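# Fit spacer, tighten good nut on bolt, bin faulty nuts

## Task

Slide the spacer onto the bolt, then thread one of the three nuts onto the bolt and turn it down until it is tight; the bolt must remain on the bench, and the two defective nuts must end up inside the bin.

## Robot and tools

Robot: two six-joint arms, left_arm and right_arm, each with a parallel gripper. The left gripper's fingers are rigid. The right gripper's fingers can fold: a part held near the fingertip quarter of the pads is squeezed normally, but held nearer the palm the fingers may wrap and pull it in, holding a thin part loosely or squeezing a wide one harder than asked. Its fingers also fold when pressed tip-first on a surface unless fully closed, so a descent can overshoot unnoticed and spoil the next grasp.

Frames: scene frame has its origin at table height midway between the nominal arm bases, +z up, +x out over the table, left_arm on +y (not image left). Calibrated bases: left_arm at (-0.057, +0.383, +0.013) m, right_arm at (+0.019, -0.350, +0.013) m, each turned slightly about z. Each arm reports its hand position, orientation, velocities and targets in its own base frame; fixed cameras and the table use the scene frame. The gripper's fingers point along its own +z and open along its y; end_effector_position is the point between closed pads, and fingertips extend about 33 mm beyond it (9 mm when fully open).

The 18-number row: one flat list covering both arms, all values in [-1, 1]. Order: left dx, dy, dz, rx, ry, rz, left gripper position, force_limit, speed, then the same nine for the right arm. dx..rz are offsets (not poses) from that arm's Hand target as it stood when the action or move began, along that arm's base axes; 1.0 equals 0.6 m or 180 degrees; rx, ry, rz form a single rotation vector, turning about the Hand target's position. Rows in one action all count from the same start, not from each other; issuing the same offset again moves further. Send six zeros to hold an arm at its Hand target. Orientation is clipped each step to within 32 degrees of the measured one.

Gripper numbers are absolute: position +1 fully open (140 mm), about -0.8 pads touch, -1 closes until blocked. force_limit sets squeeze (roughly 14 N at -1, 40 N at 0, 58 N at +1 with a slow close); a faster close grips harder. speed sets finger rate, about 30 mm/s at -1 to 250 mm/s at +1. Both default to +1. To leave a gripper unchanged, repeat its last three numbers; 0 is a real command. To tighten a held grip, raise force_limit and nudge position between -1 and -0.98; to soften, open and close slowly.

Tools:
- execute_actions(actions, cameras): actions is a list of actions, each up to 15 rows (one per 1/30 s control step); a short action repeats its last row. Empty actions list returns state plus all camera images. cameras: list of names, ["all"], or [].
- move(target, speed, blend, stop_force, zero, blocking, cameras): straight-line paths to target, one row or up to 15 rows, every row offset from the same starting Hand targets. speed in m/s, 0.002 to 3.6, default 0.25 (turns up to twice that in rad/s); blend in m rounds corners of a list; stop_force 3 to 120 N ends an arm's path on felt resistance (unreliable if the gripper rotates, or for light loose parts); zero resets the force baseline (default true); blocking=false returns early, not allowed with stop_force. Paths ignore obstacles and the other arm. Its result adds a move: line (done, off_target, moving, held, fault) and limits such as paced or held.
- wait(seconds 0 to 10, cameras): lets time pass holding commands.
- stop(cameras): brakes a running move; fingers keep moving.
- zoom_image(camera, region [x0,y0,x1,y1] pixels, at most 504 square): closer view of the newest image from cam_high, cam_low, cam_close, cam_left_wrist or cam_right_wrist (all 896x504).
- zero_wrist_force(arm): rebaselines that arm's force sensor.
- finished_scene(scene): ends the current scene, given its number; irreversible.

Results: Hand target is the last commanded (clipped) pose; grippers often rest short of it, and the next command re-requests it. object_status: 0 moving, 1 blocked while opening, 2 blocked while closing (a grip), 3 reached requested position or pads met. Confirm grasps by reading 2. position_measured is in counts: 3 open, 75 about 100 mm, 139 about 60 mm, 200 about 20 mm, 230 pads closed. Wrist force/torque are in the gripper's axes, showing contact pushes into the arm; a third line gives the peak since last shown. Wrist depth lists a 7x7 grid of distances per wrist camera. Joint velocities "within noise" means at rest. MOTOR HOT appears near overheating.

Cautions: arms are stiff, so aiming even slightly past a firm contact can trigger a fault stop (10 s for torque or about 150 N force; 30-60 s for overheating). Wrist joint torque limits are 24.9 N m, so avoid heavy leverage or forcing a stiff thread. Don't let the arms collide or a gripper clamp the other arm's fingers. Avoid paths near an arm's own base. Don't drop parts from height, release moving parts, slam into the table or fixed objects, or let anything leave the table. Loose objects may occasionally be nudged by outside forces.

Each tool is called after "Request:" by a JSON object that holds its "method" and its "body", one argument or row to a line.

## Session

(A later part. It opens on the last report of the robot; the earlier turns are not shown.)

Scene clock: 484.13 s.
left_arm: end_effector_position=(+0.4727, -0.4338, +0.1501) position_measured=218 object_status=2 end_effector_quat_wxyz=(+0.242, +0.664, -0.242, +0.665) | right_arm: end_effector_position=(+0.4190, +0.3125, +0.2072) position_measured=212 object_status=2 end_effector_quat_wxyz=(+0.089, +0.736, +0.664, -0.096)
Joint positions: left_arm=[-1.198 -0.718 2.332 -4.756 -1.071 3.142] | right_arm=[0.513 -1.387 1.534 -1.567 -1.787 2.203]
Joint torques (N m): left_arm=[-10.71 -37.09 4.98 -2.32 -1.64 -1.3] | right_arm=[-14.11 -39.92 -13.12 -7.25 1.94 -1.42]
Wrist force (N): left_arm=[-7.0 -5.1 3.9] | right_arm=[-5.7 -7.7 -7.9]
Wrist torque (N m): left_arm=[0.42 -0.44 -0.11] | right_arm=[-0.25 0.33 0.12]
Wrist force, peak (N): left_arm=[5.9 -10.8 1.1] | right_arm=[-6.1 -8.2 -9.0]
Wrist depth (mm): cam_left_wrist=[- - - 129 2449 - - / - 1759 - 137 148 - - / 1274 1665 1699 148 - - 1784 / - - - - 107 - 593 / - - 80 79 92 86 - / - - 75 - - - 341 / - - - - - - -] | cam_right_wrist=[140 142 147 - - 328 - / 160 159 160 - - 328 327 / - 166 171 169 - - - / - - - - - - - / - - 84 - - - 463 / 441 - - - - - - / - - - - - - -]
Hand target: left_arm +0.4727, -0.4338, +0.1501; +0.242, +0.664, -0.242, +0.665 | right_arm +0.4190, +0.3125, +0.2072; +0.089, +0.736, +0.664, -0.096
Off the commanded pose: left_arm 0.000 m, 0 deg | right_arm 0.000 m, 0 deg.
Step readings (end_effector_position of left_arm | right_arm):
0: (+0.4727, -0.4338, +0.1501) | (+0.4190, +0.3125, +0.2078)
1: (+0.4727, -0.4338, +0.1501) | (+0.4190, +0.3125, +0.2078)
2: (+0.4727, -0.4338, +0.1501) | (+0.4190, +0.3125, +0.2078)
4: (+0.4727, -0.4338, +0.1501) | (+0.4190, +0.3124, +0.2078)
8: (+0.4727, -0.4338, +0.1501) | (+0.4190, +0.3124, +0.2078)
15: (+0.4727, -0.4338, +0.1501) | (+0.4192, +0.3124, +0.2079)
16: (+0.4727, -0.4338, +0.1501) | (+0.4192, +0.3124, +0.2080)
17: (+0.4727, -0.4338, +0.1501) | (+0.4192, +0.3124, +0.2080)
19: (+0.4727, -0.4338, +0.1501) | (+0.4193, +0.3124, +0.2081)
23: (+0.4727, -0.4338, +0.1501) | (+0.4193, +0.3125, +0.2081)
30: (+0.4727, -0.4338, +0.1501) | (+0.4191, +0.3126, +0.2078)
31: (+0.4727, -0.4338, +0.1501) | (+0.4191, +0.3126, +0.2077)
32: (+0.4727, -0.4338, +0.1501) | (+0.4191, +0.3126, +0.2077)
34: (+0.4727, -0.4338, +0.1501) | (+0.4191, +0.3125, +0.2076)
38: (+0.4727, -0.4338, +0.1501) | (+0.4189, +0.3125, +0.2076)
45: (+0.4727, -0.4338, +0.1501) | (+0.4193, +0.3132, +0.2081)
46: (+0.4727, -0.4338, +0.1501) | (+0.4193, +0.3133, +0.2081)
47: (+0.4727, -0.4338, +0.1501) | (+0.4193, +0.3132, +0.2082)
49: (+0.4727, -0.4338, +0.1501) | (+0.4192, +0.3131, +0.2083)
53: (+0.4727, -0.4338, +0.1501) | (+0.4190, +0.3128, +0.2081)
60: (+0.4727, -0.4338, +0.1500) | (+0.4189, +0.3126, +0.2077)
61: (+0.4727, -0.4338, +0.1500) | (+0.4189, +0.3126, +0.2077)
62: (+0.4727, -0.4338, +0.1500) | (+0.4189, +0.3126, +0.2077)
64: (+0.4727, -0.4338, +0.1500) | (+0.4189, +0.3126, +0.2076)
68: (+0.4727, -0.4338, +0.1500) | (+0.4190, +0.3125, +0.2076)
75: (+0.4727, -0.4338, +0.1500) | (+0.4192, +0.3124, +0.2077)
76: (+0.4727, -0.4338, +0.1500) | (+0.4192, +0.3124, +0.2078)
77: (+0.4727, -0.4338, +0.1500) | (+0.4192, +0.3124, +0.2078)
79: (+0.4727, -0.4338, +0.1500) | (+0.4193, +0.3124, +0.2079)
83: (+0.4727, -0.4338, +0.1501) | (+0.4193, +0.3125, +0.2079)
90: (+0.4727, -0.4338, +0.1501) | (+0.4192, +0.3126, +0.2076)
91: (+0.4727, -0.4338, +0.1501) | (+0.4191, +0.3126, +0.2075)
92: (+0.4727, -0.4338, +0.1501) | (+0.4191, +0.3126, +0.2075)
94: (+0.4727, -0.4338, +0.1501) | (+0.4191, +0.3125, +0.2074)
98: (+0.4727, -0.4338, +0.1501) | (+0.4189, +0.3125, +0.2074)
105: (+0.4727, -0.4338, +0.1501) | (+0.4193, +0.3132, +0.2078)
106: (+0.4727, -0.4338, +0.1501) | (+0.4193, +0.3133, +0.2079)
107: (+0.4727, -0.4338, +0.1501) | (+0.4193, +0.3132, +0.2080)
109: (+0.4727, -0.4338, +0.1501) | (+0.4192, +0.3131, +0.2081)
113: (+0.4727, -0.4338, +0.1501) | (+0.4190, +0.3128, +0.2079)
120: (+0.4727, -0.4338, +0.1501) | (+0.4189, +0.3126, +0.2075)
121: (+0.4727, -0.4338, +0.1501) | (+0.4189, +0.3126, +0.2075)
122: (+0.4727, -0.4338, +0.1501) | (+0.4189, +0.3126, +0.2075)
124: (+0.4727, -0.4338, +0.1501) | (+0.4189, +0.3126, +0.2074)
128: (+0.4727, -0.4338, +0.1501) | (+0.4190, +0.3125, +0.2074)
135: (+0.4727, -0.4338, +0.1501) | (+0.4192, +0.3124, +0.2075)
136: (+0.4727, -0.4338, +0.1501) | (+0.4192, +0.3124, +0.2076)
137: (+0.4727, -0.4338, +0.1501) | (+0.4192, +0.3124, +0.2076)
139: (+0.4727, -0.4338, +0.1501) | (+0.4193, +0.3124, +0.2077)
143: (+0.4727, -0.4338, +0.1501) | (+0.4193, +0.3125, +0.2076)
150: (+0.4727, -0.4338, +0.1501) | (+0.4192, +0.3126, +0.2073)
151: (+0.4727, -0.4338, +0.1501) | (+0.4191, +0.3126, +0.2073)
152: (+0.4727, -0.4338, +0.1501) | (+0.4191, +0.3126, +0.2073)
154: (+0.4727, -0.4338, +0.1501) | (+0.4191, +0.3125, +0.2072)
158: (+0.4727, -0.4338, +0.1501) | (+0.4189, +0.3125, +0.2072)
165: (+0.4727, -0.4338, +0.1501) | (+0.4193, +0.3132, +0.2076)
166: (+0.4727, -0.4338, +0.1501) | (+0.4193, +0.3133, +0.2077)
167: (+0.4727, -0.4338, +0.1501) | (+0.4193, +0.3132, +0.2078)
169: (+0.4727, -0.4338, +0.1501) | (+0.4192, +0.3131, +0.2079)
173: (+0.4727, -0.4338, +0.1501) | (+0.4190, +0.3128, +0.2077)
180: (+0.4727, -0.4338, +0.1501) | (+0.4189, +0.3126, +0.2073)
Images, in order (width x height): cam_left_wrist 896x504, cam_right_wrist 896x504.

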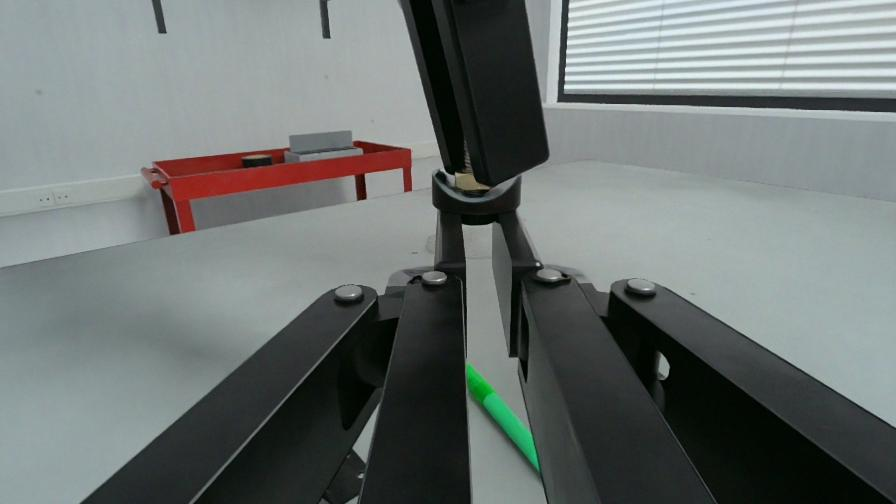

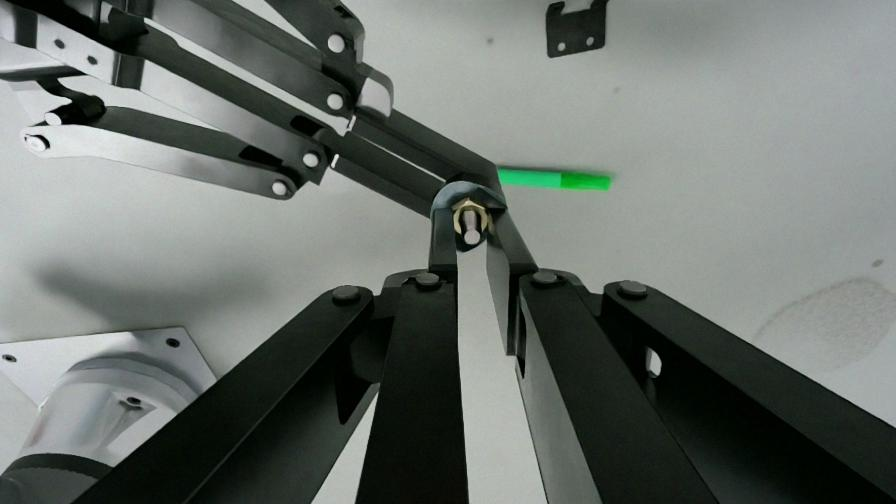

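Request:
{"method": "execute_actions", "body": {
  "actions": [
    [[0,0,0,0,0,0,-1,1,1,0,0,0,0,0,-0.0014,-1,0,-1],[0,0,0,0,0,0,-1,1,1,0,0,0,0,0,-0.0057,-1,0,-1],[0,0,0,0,0,0,-1,1,1,0,0,0,0,0,-0.0127,-1,0,-1],[0,0,0,0,0,0,-1,1,1,0,0,0,0,0,-0.0223,-1,0,-1],[0,0,0,0,0,0,-1,1,1,0,0,-0.00005,0,0,-0.0344,-1,0,-1],[0,0,0,0,0,0,-1,1,1,0,0,-0.00005,0,0,-0.0488,-1,0,-1],[0,0,0,0,0,0,-1,1,1,0,0,-0.0001,0,0,-0.0652,-1,0,-1],[0,0,0,0,0,0,-1,1,1,0,0,-0.0001,0,0,-0.0833,-1,0,-1],[0,0,0,0,0,0,-1,1,1,0,0,-0.0001,0,0,-0.1029,-1,0,-1],[0,0,0,0,0,0,-1,1,1,0,0,-0.00013,0,0,-0.1235,-1,0,-1],[0,0,0,0,0,0,-1,1,1,0,0,-0.00015,0,0,-0.1449,-1,0,-1],[0,0,0,0,0,0,-1,1,1,0,0,-0.00017,0,0,-0.1667,-1,0,-1],[0,0,0,0,0,0,-1,1,1,0,0,-0.0002,0,0,-0.1884,-1,0,-1],[0,0,0,0,0,0,-1,1,1,0,0,-0.00022,0,0,-0.2098,-1,0,-1],[0,0,0,0,0,0,-1,1,1,0,0,-0.00024,0,0,-0.2304,-1,0,-1]],
    [[0,0,0,0,0,0,-1,1,1,0,0,-0.00002,0,0,-0.0196,-1,0,-1],[0,0,0,0,0,0,-1,1,1,0,0,-0.00004,0,0,-0.0377,-1,0,-1],[0,0,0,0,0,0,-1,1,1,0,0,-0.00006,0,0,-0.0541,-1,0,-1],[0,0,0,0,0,0,-1,1,1,0,0,-0.00007,0,0,-0.0685,-1,0,-1],[0,0,0,0,0,0,-1,1,1,0,0,-0.00008,0,0,-0.0806,-1,0,-1],[0,0,0,0,0,0,-1,1,1,0,0,-0.00009,0,0,-0.0902,-1,0,-1],[0,0,0,0,0,0,-1,1,1,0,0,-0.0001,0,0,-0.0973,-1,0,-1],[0,0,0,0,0,0,-1,1,1,0,0,-0.0001,0,0,-0.1015,-1,0,-1],[0,0,0,0,0,0,-1,1,1,0,0,-0.0001,0,0,-0.1029,-1,0,-1],[0,0,0,0,0,0,-1,1,1,0,0,-0.0001,0,0,-0.1029,-1,0,-1],[0,0,0,0,0,0,-1,1,1,0,0,-0.0001,0,0,-0.1029,-1,0,-1],[0,0,0,0,0,0,-1,1,1,0,0,-0.0001,0,0,-0.1029,-0.56,0,0]],
    [[0,0,0,0,0,0,-1,1,1,0,0,0,0,0,0.0021,-0.56,0,0],[0,0,0,0,0,0,-1,1,1,0,0,0,0,0,0.0082,-0.56,0,0],[0,0,0,0,0,0,-1,1,1,0,0,0,0,0,0.0182,-0.56,0,0],[0,0,0,0,0,0,-1,1,1,0,0,0,0,0,0.0318,-0.56,0,0],[0,0,0,0,0,0,-1,1,1,0,0,0,0,0,0.0488,-0.56,0,0],[0,0,0,0,0,0,-1,1,1,0,0,0,0,0,0.0687,-0.56,0,0],[0,0,0,0,0,0,-1,1,1,0,0,0,0,0,0.0910,-0.56,0,0],[0,0,0,0,0,0,-1,1,1,0,0,0,0,0,0.1152,-0.56,0,0],[0,0,0,0,0,0,-1,1,1,0,0,0,0,0,0.1406,-0.56,0,0],[0,0,0,0,0,0,-1,1,1,0,0,0,0,0,0.1667,-0.56,0,0],[0,0,0,0,0,0,-1,1,1,0,0,0,0,0,0.1927,-0.56,0,0],[0,0,0,0,0,0,-1,1,1,0,0,0,0,0,0.2181,-0.56,0,0],[0,0,0,0,0,0,-1,1,1,0,0,0,0,0,0.2423,-0.56,0,0],[0,0,0,0,0,0,-1,1,1,0,0,0,0,0,0.2646,-0.56,0,0],[0,0,0,0,0,0,-1,1,1,0,0,0,0,0,0.2845,-0.56,0,0]],
    [[0,0,0,0,0,0,-1,1,1,0,0,0,0,0,0.0170,-0.56,0,0],[0,0,0,0,0,0,-1,1,1,0,0,0,0,0,0.0306,-0.56,0,0],[0,0,0,0,0,0,-1,1,1,0,0,0,0,0,0.0406,-0.56,0,0],[0,0,0,0,0,0,-1,1,1,0,0,0,0,0,0.0467,-0.56,0,0],[0,0,0,0,0,0,-1,1,1,0,0,0,0,0,0.0488,-0.56,0,0],[0,0,0,0,0,0,-1,1,1,0,0,0,0,0,0.0488,-0.56,0,0],[0,0,0,0,0,0,-1,1,1,0,0,0,0,0,0.0488,-0.56,0,0],[0,0,0,0,0,0,-1,1,1,0,0,0,0,0,0.0488,-1,0,-1]],
    [[0,0,0,0,0,0,-1,1,1,0,0,0,0,0,-0.0014,-1,0,-1],[0,0,0,0,0,0,-1,1,1,0,0,0,0,0,-0.0057,-1,0,-1],[0,0,0,0,0,0,-1,1,1,0,0,0,0,0,-0.0127,-1,0,-1],[0,0,0,0,0,0,-1,1,1,0,0,0,0,0,-0.0223,-1,0,-1],[0,0,0,0,0,0,-1,1,1,0,0,-0.00005,0,0,-0.0344,-1,0,-1],[0,0,0,0,0,0,-1,1,1,0,0,-0.00005,0,0,-0.0488,-1,0,-1],[0,0,0,0,0,0,-1,1,1,0,0,-0.0001,0,0,-0.0652,-1,0,-1],[0,0,0,0,0,0,-1,1,1,0,0,-0.0001,0,0,-0.0833,-1,0,-1],[0,0,0,0,0,0,-1,1,1,0,0,-0.0001,0,0,-0.1029,-1,0,-1],[0,0,0,0,0,0,-1,1,1,0,0,-0.00013,0,0,-0.1235,-1,0,-1],[0,0,0,0,0,0,-1,1,1,0,0,-0.00015,0,0,-0.1449,-1,0,-1],[0,0,0,0,0,0,-1,1,1,0,0,-0.00017,0,0,-0.1667,-1,0,-1],[0,0,0,0,0,0,-1,1,1,0,0,-0.0002,0,0,-0.1884,-1,0,-1],[0,0,0,0,0,0,-1,1,1,0,0,-0.00022,0,0,-0.2098,-1,0,-1],[0,0,0,0,0,0,-1,1,1,0,0,-0.00024,0,0,-0.2304,-1,0,-1]],
    [[0,0,0,0,0,0,-1,1,1,0,0,-0.00002,0,0,-0.0196,-1,0,-1],[0,0,0,0,0,0,-1,1,1,0,0,-0.00004,0,0,-0.0377,-1,0,-1],[0,0,0,0,0,0,-1,1,1,0,0,-0.00006,0,0,-0.0541,-1,0,-1],[0,0,0,0,0,0,-1,1,1,0,0,-0.00007,0,0,-0.0685,-1,0,-1],[0,0,0,0,0,0,-1,1,1,0,0,-0.00008,0,0,-0.0806,-1,0,-1],[0,0,0,0,0,0,-1,1,1,0,0,-0.00009,0,0,-0.0902,-1,0,-1],[0,0,0,0,0,0,-1,1,1,0,0,-0.0001,0,0,-0.0973,-1,0,-1],[0,0,0,0,0,0,-1,1,1,0,0,-0.0001,0,0,-0.1015,-1,0,-1],[0,0,0,0,0,0,-1,1,1,0,0,-0.0001,0,0,-0.1029,-1,0,-1],[0,0,0,0,0,0,-1,1,1,0,0,-0.0001,0,0,-0.1029,-1,0,-1],[0,0,0,0,0,0,-1,1,1,0,0,-0.0001,0,0,-0.1029,-1,0,-1],[0,0,0,0,0,0,-1,1,1,0,0,-0.0001,0,0,-0.1029,-0.56,0,0]],
    [[0,0,0,0,0,0,-1,1,1,0,0,0,0,0,0.0021,-0.56,0,0],[0,0,0,0,0,0,-1,1,1,0,0,0,0,0,0.0082,-0.56,0,0],[0,0,0,0,0,0,-1,1,1,0,0,0,0,0,0.0182,-0.56,0,0],[0,0,0,0,0,0,-1,1,1,0,0,0,0,0,0.0318,-0.56,0,0],[0,0,0,0,0,0,-1,1,1,0,0,0,0,0,0.0488,-0.56,0,0],[0,0,0,0,0,0,-1,1,1,0,0,0,0,0,0.0687,-0.56,0,0],[0,0,0,0,0,0,-1,1,1,0,0,0,0,0,0.0910,-0.56,0,0],[0,0,0,0,0,0,-1,1,1,0,0,0,0,0,0.1152,-0.56,0,0],[0,0,0,0,0,0,-1,1,1,0,0,0,0,0,0.1406,-0.56,0,0],[0,0,0,0,0,0,-1,1,1,0,0,0,0,0,0.1667,-0.56,0,0],[0,0,0,0,0,0,-1,1,1,0,0,0,0,0,0.1927,-0.56,0,0],[0,0,0,0,0,0,-1,1,1,0,0,0,0,0,0.2181,-0.56,0,0],[0,0,0,0,0,0,-1,1,1,0,0,0,0,0,0.2423,-0.56,0,0],[0,0,0,0,0,0,-1,1,1,0,0,0,0,0,0.2646,-0.56,0,0],[0,0,0,0,0,0,-1,1,1,0,0,0,0,0,0.2845,-0.56,0,0]],
    [[0,0,0,0,0,0,-1,1,1,0,0,0,0,0,0.0170,-0.56,0,0],[0,0,0,0,0,0,-1,1,1,0,0,0,0,0,0.0306,-0.56,0,0],[0,0,0,0,0,0,-1,1,1,0,0,0,0,0,0.0406,-0.56,0,0],[0,0,0,0,0,0,-1,1,1,0,0,0,0,0,0.0467,-0.56,0,0],[0,0,0,0,0,0,-1,1,1,0,0,0,0,0,0.0488,-0.56,0,0],[0,0,0,0,0,0,-1,1,1,0,0,0,0,0,0.0488,-0.56,0,0],[0,0,0,0,0,0,-1,1,1,0,0,0,0,0,0.0488,-0.56,0,0],[0,0,0,0,0,0,-1,1,1,0,0,0,0,0,0.0488,-1,0,-1]],
    [[0,0,0,0,0,0,-1,1,1,0,0,0,0,0,-0.0014,-1,0,-1],[0,0,0,0,0,0,-1,1,1,0,0,0,0,0,-0.0057,-1,0,-1],[0,0,0,0,0,0,-1,1,1,0,0,0,0,0,-0.0127,-1,0,-1],[0,0,0,0,0,0,-1,1,1,0,0,0,0,0,-0.0223,-1,0,-1],[0,0,0,0,0,0,-1,1,1,0,0,-0.00005,0,0,-0.0344,-1,0,-1],[0,0,0,0,0,0,-1,1,1,0,0,-0.00005,0,0,-0.0488,-1,0,-1],[0,0,0,0,0,0,-1,1,1,0,0,-0.0001,0,0,-0.0652,-1,0,-1],[0,0,0,0,0,0,-1,1,1,0,0,-0.0001,0,0,-0.0833,-1,0,-1],[0,0,0,0,0,0,-1,1,1,0,0,-0.0001,0,0,-0.1029,-1,0,-1],[0,0,0,0,0,0,-1,1,1,0,0,-0.00013,0,0,-0.1235,-1,0,-1],[0,0,0,0,0,0,-1,1,1,0,0,-0.00015,0,0,-0.1449,-1,0,-1],[0,0,0,0,0,0,-1,1,1,0,0,-0.00017,0,0,-0.1667,-1,0,-1],[0,0,0,0,0,0,-1,1,1,0,0,-0.0002,0,0,-0.1884,-1,0,-1],[0,0,0,0,0,0,-1,1,1,0,0,-0.00022,0,0,-0.2098,-1,0,-1],[0,0,0,0,0,0,-1,1,1,0,0,-0.00024,0,0,-0.2304,-1,0,-1]],
    [[0,0,0,0,0,0,-1,1,1,0,0,-0.00002,0,0,-0.0196,-1,0,-1],[0,0,0,0,0,0,-1,1,1,0,0,-0.00004,0,0,-0.0377,-1,0,-1],[0,0,0,0,0,0,-1,1,1,0,0,-0.00006,0,0,-0.0541,-1,0,-1],[0,0,0,0,0,0,-1,1,1,0,0,-0.00007,0,0,-0.0685,-1,0,-1],[0,0,0,0,0,0,-1,1,1,0,0,-0.00008,0,0,-0.0806,-1,0,-1],[0,0,0,0,0,0,-1,1,1,0,0,-0.00009,0,0,-0.0902,-1,0,-1],[0,0,0,0,0,0,-1,1,1,0,0,-0.0001,0,0,-0.0973,-1,0,-1],[0,0,0,0,0,0,-1,1,1,0,0,-0.0001,0,0,-0.1015,-1,0,-1],[0,0,0,0,0,0,-1,1,1,0,0,-0.0001,0,0,-0.1029,-1,0,-1],[0,0,0,0,0,0,-1,1,1,0,0,-0.0001,0,0,-0.1029,-1,0,-1],[0,0,0,0,0,0,-1,1,1,0,0,-0.0001,0,0,-0.1029,-1,0,-1]]
  ],
  "cameras": ["cam_left_wrist"]
}}

Request:
{"method": "zoom_image", "body": {
  "camera": "cam_left_wrist",
  "region": [420, 80, 540, 220]
}}

Scene clock: 491.90 s.
left_arm: end_effector_position=(+0.4727, -0.4338, +0.1501) position_measured=218 object_status=2 end_effector_quat_wxyz=(+0.242, +0.664, -0.242, +0.665) | right_arm: end_effector_position=(+0.4190, +0.3125, +0.2066) position_measured=212 object_status=2 end_effector_quat_wxyz=(+0.029, +0.969, +0.208, -0.128)
Joint positions: left_arm=[-1.198 -0.718 2.332 -4.756 -1.071 3.142] | right_arm=[0.39 -1.332 1.44 -1.418 -1.582 3.109]
Joint torques (N m): left_arm=[-11.11 -33.84 4.65 -4.65 -1.58 -1.22] | right_arm=[-17.51 -15.59 -27.67 -1.02 0.56 1.7]
Wrist force (N): left_arm=[-12.3 -1.3 6.3] | right_arm=[-9.7 -7.9 -13.9]
Wrist torque (N m): left_arm=[0.12 -0.63 -0.03] | right_arm=[-0.31 0.43 -0.24]
Wrist force, peak (N): left_arm=[-12.9 -1.5 6.3] | right_arm=[-10.2 -7.9 -14.4]
Wrist depth (mm): cam_left_wrist=[- - - 131 - - - / - - 2153 134 2356 - - / 1350 1461 1561 143 - - - / 1403 - - - - 632 - / 458 480 80 79 93 402 428 / 363 - 74 - - - 340 / - - - - - - -] | cam_right_wrist=[- - - - - - - / - 312 - - - - 331 / - 350 - 175 358 - - / - 197 190 169 - - 402 / 219 208 84 - - - - / 175 - - - - - - / - - - - - - -]
Hand target: left_arm +0.4727, -0.4338, +0.1501; +0.242, +0.664, -0.242, +0.665 | right_arm +0.4190, +0.3125, +0.2066; +0.029, +0.969, +0.208, -0.127
Off the commanded pose: left_arm 0.000 m, 0 deg | right_arm 0.000 m, 0 deg.
Step readings (end_effector_position of left_arm | right_arm):
0: (+0.4727, -0.4338, +0.1501) | (+0.4190, +0.3125, +0.2072)
1: (+0.4727, -0.4338, +0.1501) | (+0.4190, +0.3125, +0.2072)
2: (+0.4727, -0.4338, +0.1501) | (+0.4190, +0.3125, +0.2072)
4: (+0.4727, -0.4338, +0.1501) | (+0.4190, +0.3125, +0.2072)
8: (+0.4727, -0.4338, +0.1501) | (+0.4190, +0.3125, +0.2072)
15: (+0.4727, -0.4338, +0.1501) | (+0.4192, +0.3124, +0.2073)
16: (+0.4727, -0.4338, +0.1501) | (+0.4192, +0.3124, +0.2074)
17: (+0.4727, -0.4338, +0.1501) | (+0.4192, +0.3124, +0.2074)
19: (+0.4727, -0.4338, +0.1501) | (+0.4193, +0.3124, +0.2075)
23: (+0.4727, -0.4338, +0.1501) | (+0.4193, +0.3125, +0.2074)
30: (+0.4727, -0.4338, +0.1501) | (+0.4192, +0.3126, +0.2071)
31: (+0.4727, -0.4338, +0.1501) | (+0.4192, +0.3126, +0.2071)
32: (+0.4727, -0.4338, +0.1501) | (+0.4191, +0.3126, +0.2071)
34: (+0.4727, -0.4338, +0.1501) | (+0.4191, +0.3125, +0.2070)
38: (+0.4727, -0.4338, +0.1501) | (+0.4189, +0.3125, +0.2070)
45: (+0.4727, -0.4338, +0.1501) | (+0.4193, +0.3132, +0.2074)
46: (+0.4727, -0.4338, +0.1501) | (+0.4193, +0.3133, +0.2075)
47: (+0.4727, -0.4338, +0.1501) | (+0.4192, +0.3132, +0.2076)
49: (+0.4727, -0.4338, +0.1501) | (+0.4192, +0.3131, +0.2076)
53: (+0.4727, -0.4338, +0.1501) | (+0.4190, +0.3128, +0.2075)
60: (+0.4727, -0.4338, +0.1501) | (+0.4189, +0.3126, +0.2071)
61: (+0.4727, -0.4338, +0.1501) | (+0.4189, +0.3126, +0.2071)
62: (+0.4727, -0.4338, +0.1501) | (+0.4189, +0.3126, +0.2071)
64: (+0.4727, -0.4338, +0.1501) | (+0.4189, +0.3126, +0.2070)
68: (+0.4727, -0.4338, +0.1500) | (+0.4190, +0.3125, +0.2070)
75: (+0.4727, -0.4338, +0.1500) | (+0.4192, +0.3124, +0.2071)
76: (+0.4727, -0.4338, +0.1500) | (+0.4192, +0.3124, +0.2072)
77: (+0.4727, -0.4338, +0.1500) | (+0.4192, +0.3124, +0.2072)
79: (+0.4727, -0.4338, +0.1501) | (+0.4193, +0.3124, +0.2073)
83: (+0.4727, -0.4338, +0.1501) | (+0.4193, +0.3125, +0.2072)
90: (+0.4727, -0.4338, +0.1501) | (+0.4192, +0.3126, +0.2069)
91: (+0.4727, -0.4338, +0.1501) | (+0.4192, +0.3126, +0.2069)
92: (+0.4727, -0.4338, +0.1501) | (+0.4191, +0.3125, +0.2069)
94: (+0.4727, -0.4338, +0.1501) | (+0.4191, +0.3125, +0.2068)
98: (+0.4727, -0.4338, +0.1501) | (+0.4189, +0.3125, +0.2068)
105: (+0.4727, -0.4338, +0.1501) | (+0.4193, +0.3132, +0.2072)
106: (+0.4727, -0.4338, +0.1501) | (+0.4193, +0.3133, +0.2073)
107: (+0.4727, -0.4338, +0.1501) | (+0.4192, +0.3132, +0.2074)
109: (+0.4727, -0.4338, +0.1501) | (+0.4192, +0.3131, +0.2074)
113: (+0.4727, -0.4338, +0.1501) | (+0.4190, +0.3128, +0.2073)
120: (+0.4727, -0.4338, +0.1501) | (+0.4189, +0.3126, +0.2069)
121: (+0.4727, -0.4338, +0.1501) | (+0.4189, +0.3126, +0.2069)
122: (+0.4727, -0.4338, +0.1501) | (+0.4189, +0.3126, +0.2069)
124: (+0.4727, -0.4338, +0.1501) | (+0.4189, +0.3126, +0.2068)
128: (+0.4727, -0.4338, +0.1501) | (+0.4190, +0.3125, +0.2068)
135: (+0.4727, -0.4338, +0.1501) | (+0.4192, +0.3124, +0.2069)
136: (+0.4727, -0.4338, +0.1501) | (+0.4192, +0.3124, +0.2070)
137: (+0.4727, -0.4338, +0.1501) | (+0.4192, +0.3124, +0.2070)
139: (+0.4727, -0.4338, +0.1501) | (+0.4193, +0.3124, +0.2071)
143: (+0.4727, -0.4338, +0.1501) | (+0.4193, +0.3125, +0.2070)
150: (+0.4727, -0.4338, +0.1501) | (+0.4191, +0.3126, +0.2067)
Images, in order (width x height): cam_left_wrist 896x504.

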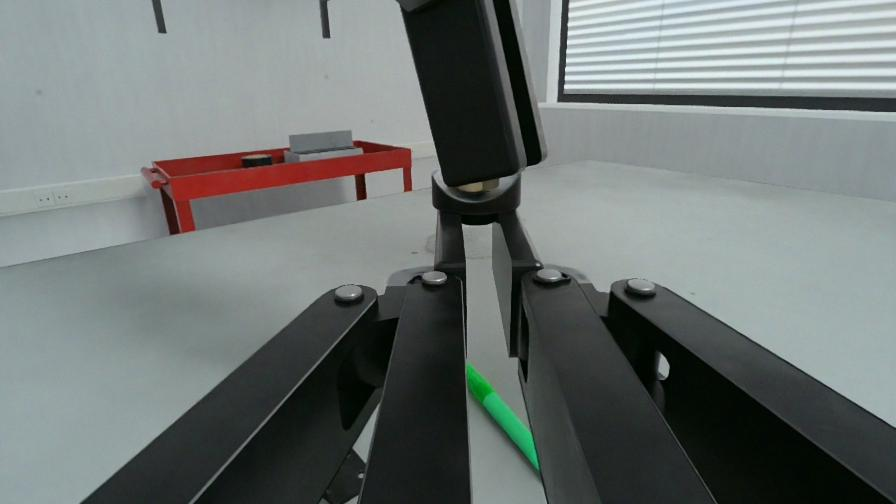

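Scaled by 3.600 from the camera's 896x504 image, which has a finer 1280x720 frame.

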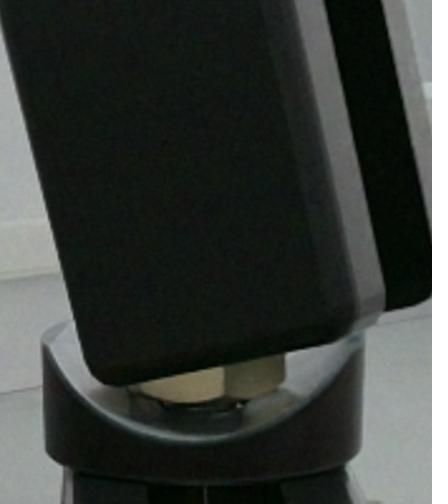

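Request:
{"method": "move", "body": {
  "target": [
    [0,0,0,0,0,0,-1,1,1, 0,0,0,0,0,0,-0.56,0,0],
    [0,0,0,0,0,0,-1,1,1, 0,0,0,0,0,0.3333,-0.56,0,0]
  ],
  "speed": 0.8,
  "cameras": ["cam_left_wrist","cam_right_wrist"]
}}

Request:
{"method": "zoom_image", "body": {
  "camera": "cam_left_wrist",
  "region": [420, 80, 540, 220]
}}

Request:
{"method": "zoom_image", "body": {
  "camera": "cam_right_wrist",
  "region": [410, 190, 530, 310]
}}

Scene clock: 494.90 s.
left_arm: end_effector_position=(+0.4727, -0.4338, +0.1500) position_measured=218 object_status=2 end_effector_quat_wxyz=(+0.242, +0.664, -0.242, +0.665) | right_arm: end_effector_position=(+0.4190, +0.3125, +0.2066) position_measured=200 object_status=3 end_effector_quat_wxyz=(+0.089, +0.736, +0.664, -0.096)
Joint positions: left_arm=[-1.198 -0.718 2.332 -4.756 -1.071 3.142] | right_arm=[0.513 -1.387 1.536 -1.569 -1.786 2.202]
Joint torques (N m): left_arm=[-10.3 -36.34 4.51 -5.8 -1.49 -1.3] | right_arm=[-12.91 -35.1 -10.69 -6.13 2.9 -2.05]
Wrist force (N): left_arm=[-10.5 -4.1 -0.1] | right_arm=[-9.4 -4.9 -14.3]
Wrist torque (N m): left_arm=[0.52 -0.68 -0.05] | right_arm=[-0.32 0.55 0.36]
Wrist force, peak (N): left_arm=[-13.2 -1.1 6.2] | right_arm=[-10.2 -8.3 -14.5]
Wrist depth (mm): cam_left_wrist=[- - - 127 - - - / - - - 134 143 - - / - 1551 1461 149 - - 935 / - 645 735 - 574 - 694 / 449 477 80 79 92 83 423 / 363 - 74 - - - - / - - - - - - -] | cam_right_wrist=[139 142 147 - 293 - 312 / 161 157 159 - - - - / 352 168 172 174 - - 376 / - - - 146 - - - / - - 86 - - - - / - - - - - - - / - - - - - - -]
Hand target: left_arm +0.4727, -0.4338, +0.1501; +0.242, +0.664, -0.242, +0.665 | right_arm +0.4190, +0.3125, +0.2066; +0.089, +0.736, +0.664, -0.096
Off the commanded pose: left_arm 0.000 m, 0 deg | right_arm 0.000 m, 0 deg.
move: done
Images, in order (width x height): cam_left_wrist 896x504, cam_right_wrist 896x504.

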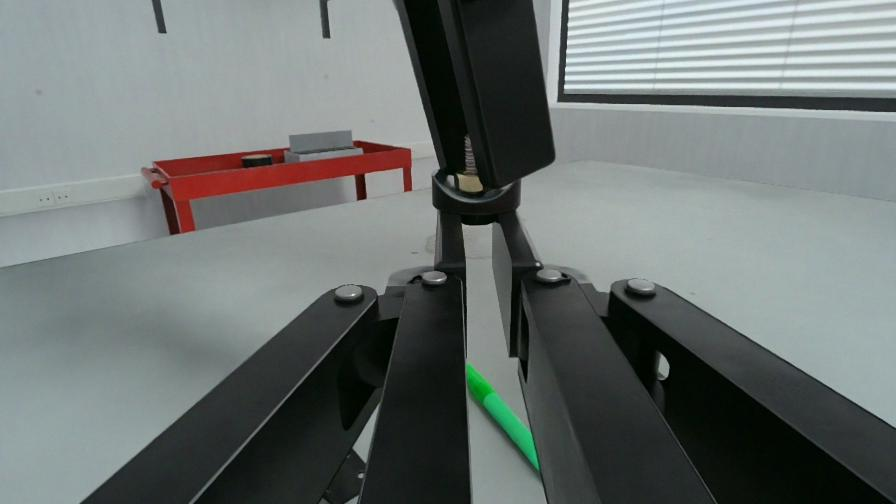

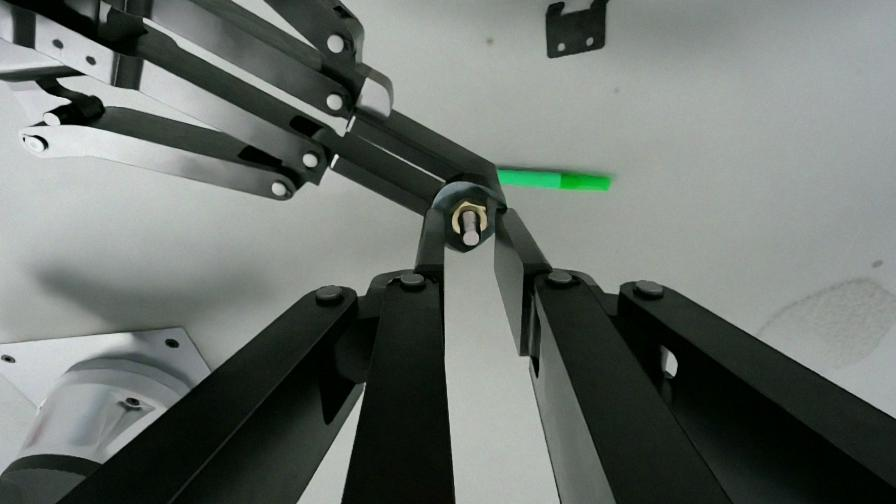

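Scaled by 3.600 from the camera's 896x504 image, which has a finer 1280x720 frame.

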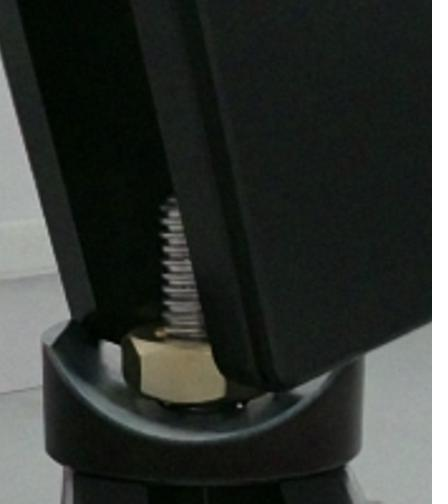

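Scaled by 4.200 from the camera's 896x504 image, which has a finer 1280x720 frame.

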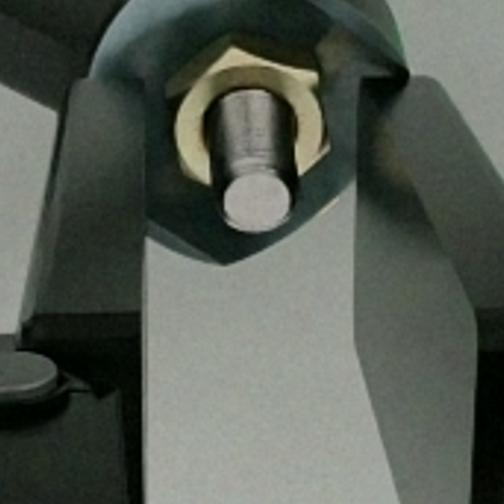

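Request:
{"method": "move", "body": {
  "target": [
    [0,0,0,0,0,0,-1,1,1, 0,0,0.0013,0,0,0,-0.56,0,0],
    [0,0,0,0,0,0,-1,1,1, 0,0,0.0013,0,0,0,-1,0,-1]
  ],
  "speed": [0.02,0.02]
}}

Request:
{"method": "move", "body": {
  "target": [0,0,0,0,0,0,-1,1,1, 0,0,-0.00035,0,0,-0.3333,-1,0,-1],
  "speed": 0.5,
  "cameras": ["cam_left_wrist","cam_right_wrist"]
}}

Request:
{"method": "zoom_image", "body": {
  "camera": "cam_left_wrist",
  "region": [420, 80, 540, 220]
}}

Request:
{"method": "zoom_image", "body": {
  "camera": "cam_right_wrist",
  "region": [410, 190, 530, 310]
}}

Scene clock: 497.27 s.
left_arm: end_effector_position=(+0.4727, -0.4338, +0.1501) position_measured=218 object_status=2 end_effector_quat_wxyz=(+0.242, +0.664, -0.242, +0.665) | right_arm: end_effector_position=(+0.4190, +0.3125, +0.2073) position_measured=212 object_status=0 end_effector_quat_wxyz=(+0.089, +0.736, +0.664, -0.096)
Joint positions: left_arm=[-1.198 -0.718 2.332 -4.756 -1.071 3.142] | right_arm=[0.513 -1.387 1.535 -1.567 -1.786 2.201]
Joint torques (N m): left_arm=[-10.29 -36.79 4.4 -2.13 -1.62 -1.19] | right_arm=[-10.64 -37.66 -30.64 -7.61 -3.88 -0.81]
Wrist force (N): left_arm=[-4.5 -4.6 7.2] | right_arm=[-3.4 -10.9 -7.6]
Wrist torque (N m): left_arm=[0.25 -0.80 -0.10] | right_arm=[-0.13 0.55 -0.03]
Wrist force, peak (N): left_arm=[-12.4 -4.5 0.4] | right_arm=[-9.4 -4.8 -14.8]
Wrist depth (mm): cam_left_wrist=[- - - 129 - - - / 1452 - - 137 2686 - - / - 1261 1654 151 - 1850 - / 603 611 - - 137 - - / 457 481 80 79 93 83 381 / 360 - 74 - - - 341 / - - - - - - -] | cam_right_wrist=[140 143 147 - 302 302 - / 161 158 160 173 - - - / - - 172 174 - - - / - - - 145 - 414 - / - - 84 - - - - / - - - - - - - / - - - - - - -]
Hand target: left_arm +0.4727, -0.4338, +0.1501; +0.242, +0.664, -0.242, +0.665 | right_arm +0.4190, +0.3125, +0.2073; +0.089, +0.736, +0.664, -0.096
Off the commanded pose: left_arm 0.000 m, 0 deg | right_arm 0.000 m, 0 deg.
move: done

Scene clock: 499.23 s.
left_arm: end_effector_position=(+0.4727, -0.4338, +0.1500) position_measured=218 object_status=2 end_effector_quat_wxyz=(+0.242, +0.664, -0.242, +0.665) | right_arm: end_effector_position=(+0.4190, +0.3125, +0.2071) position_measured=212 object_status=2 end_effector_quat_wxyz=(+0.029, +0.969, +0.208, -0.127)
Joint positions: left_arm=[-1.198 -0.718 2.332 -4.756 -1.071 3.142] | right_arm=[0.39 -1.332 1.439 -1.416 -1.582 3.111]
Joint torques (N m): left_arm=[-8.96 -36.99 4.63 -8.31 2.2 -1.25] | right_arm=[-15.06 -34.91 -5.25 -0.1 1.62 1.63]
Wrist force (N): left_arm=[-15.7 6.5 -2.0] | right_arm=[0.4 -4.1 -19.3]
Wrist torque (N m): left_arm=[-0.08 -0.69 0.23] | right_arm=[-0.53 0.70 -0.19]
Wrist force, peak (N): left_arm=[-15.6 6.6 -1.9] | right_arm=[-0.5 -4.0 -20.2]
Wrist depth (mm): cam_left_wrist=[- 1823 1921 131 - 2334 - / - 1676 - 135 153 - - / - 1643 1734 144 - - - / 598 599 636 - 535 - - / 459 487 80 79 93 81 - / 361 - 74 - - - - / - - - - - - -] | cam_right_wrist=[- - 299 - 297 - 303 / - - - 327 329 - 327 / 354 - - 175 353 - - / 371 199 195 170 - - - / 221 209 84 - - - - / 174 - - - - - - / - - - - - - -]
Hand target: left_arm +0.4727, -0.4338, +0.1501; +0.242, +0.664, -0.242, +0.665 | right_arm +0.4190, +0.3125, +0.2071; +0.029, +0.969, +0.208, -0.127
Off the commanded pose: left_arm 0.000 m, 0 deg | right_arm 0.000 m, 0 deg.
move: done
Images, in order (width x height): cam_left_wrist 896x504, cam_right_wrist 896x504.

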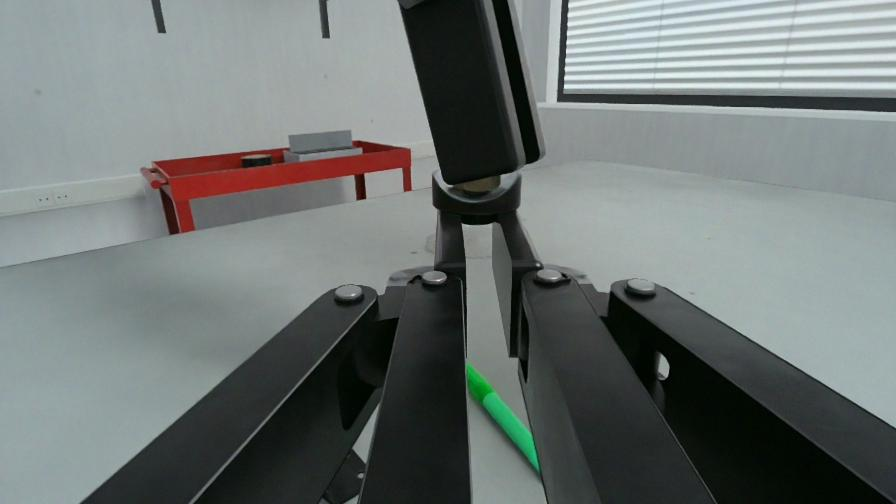

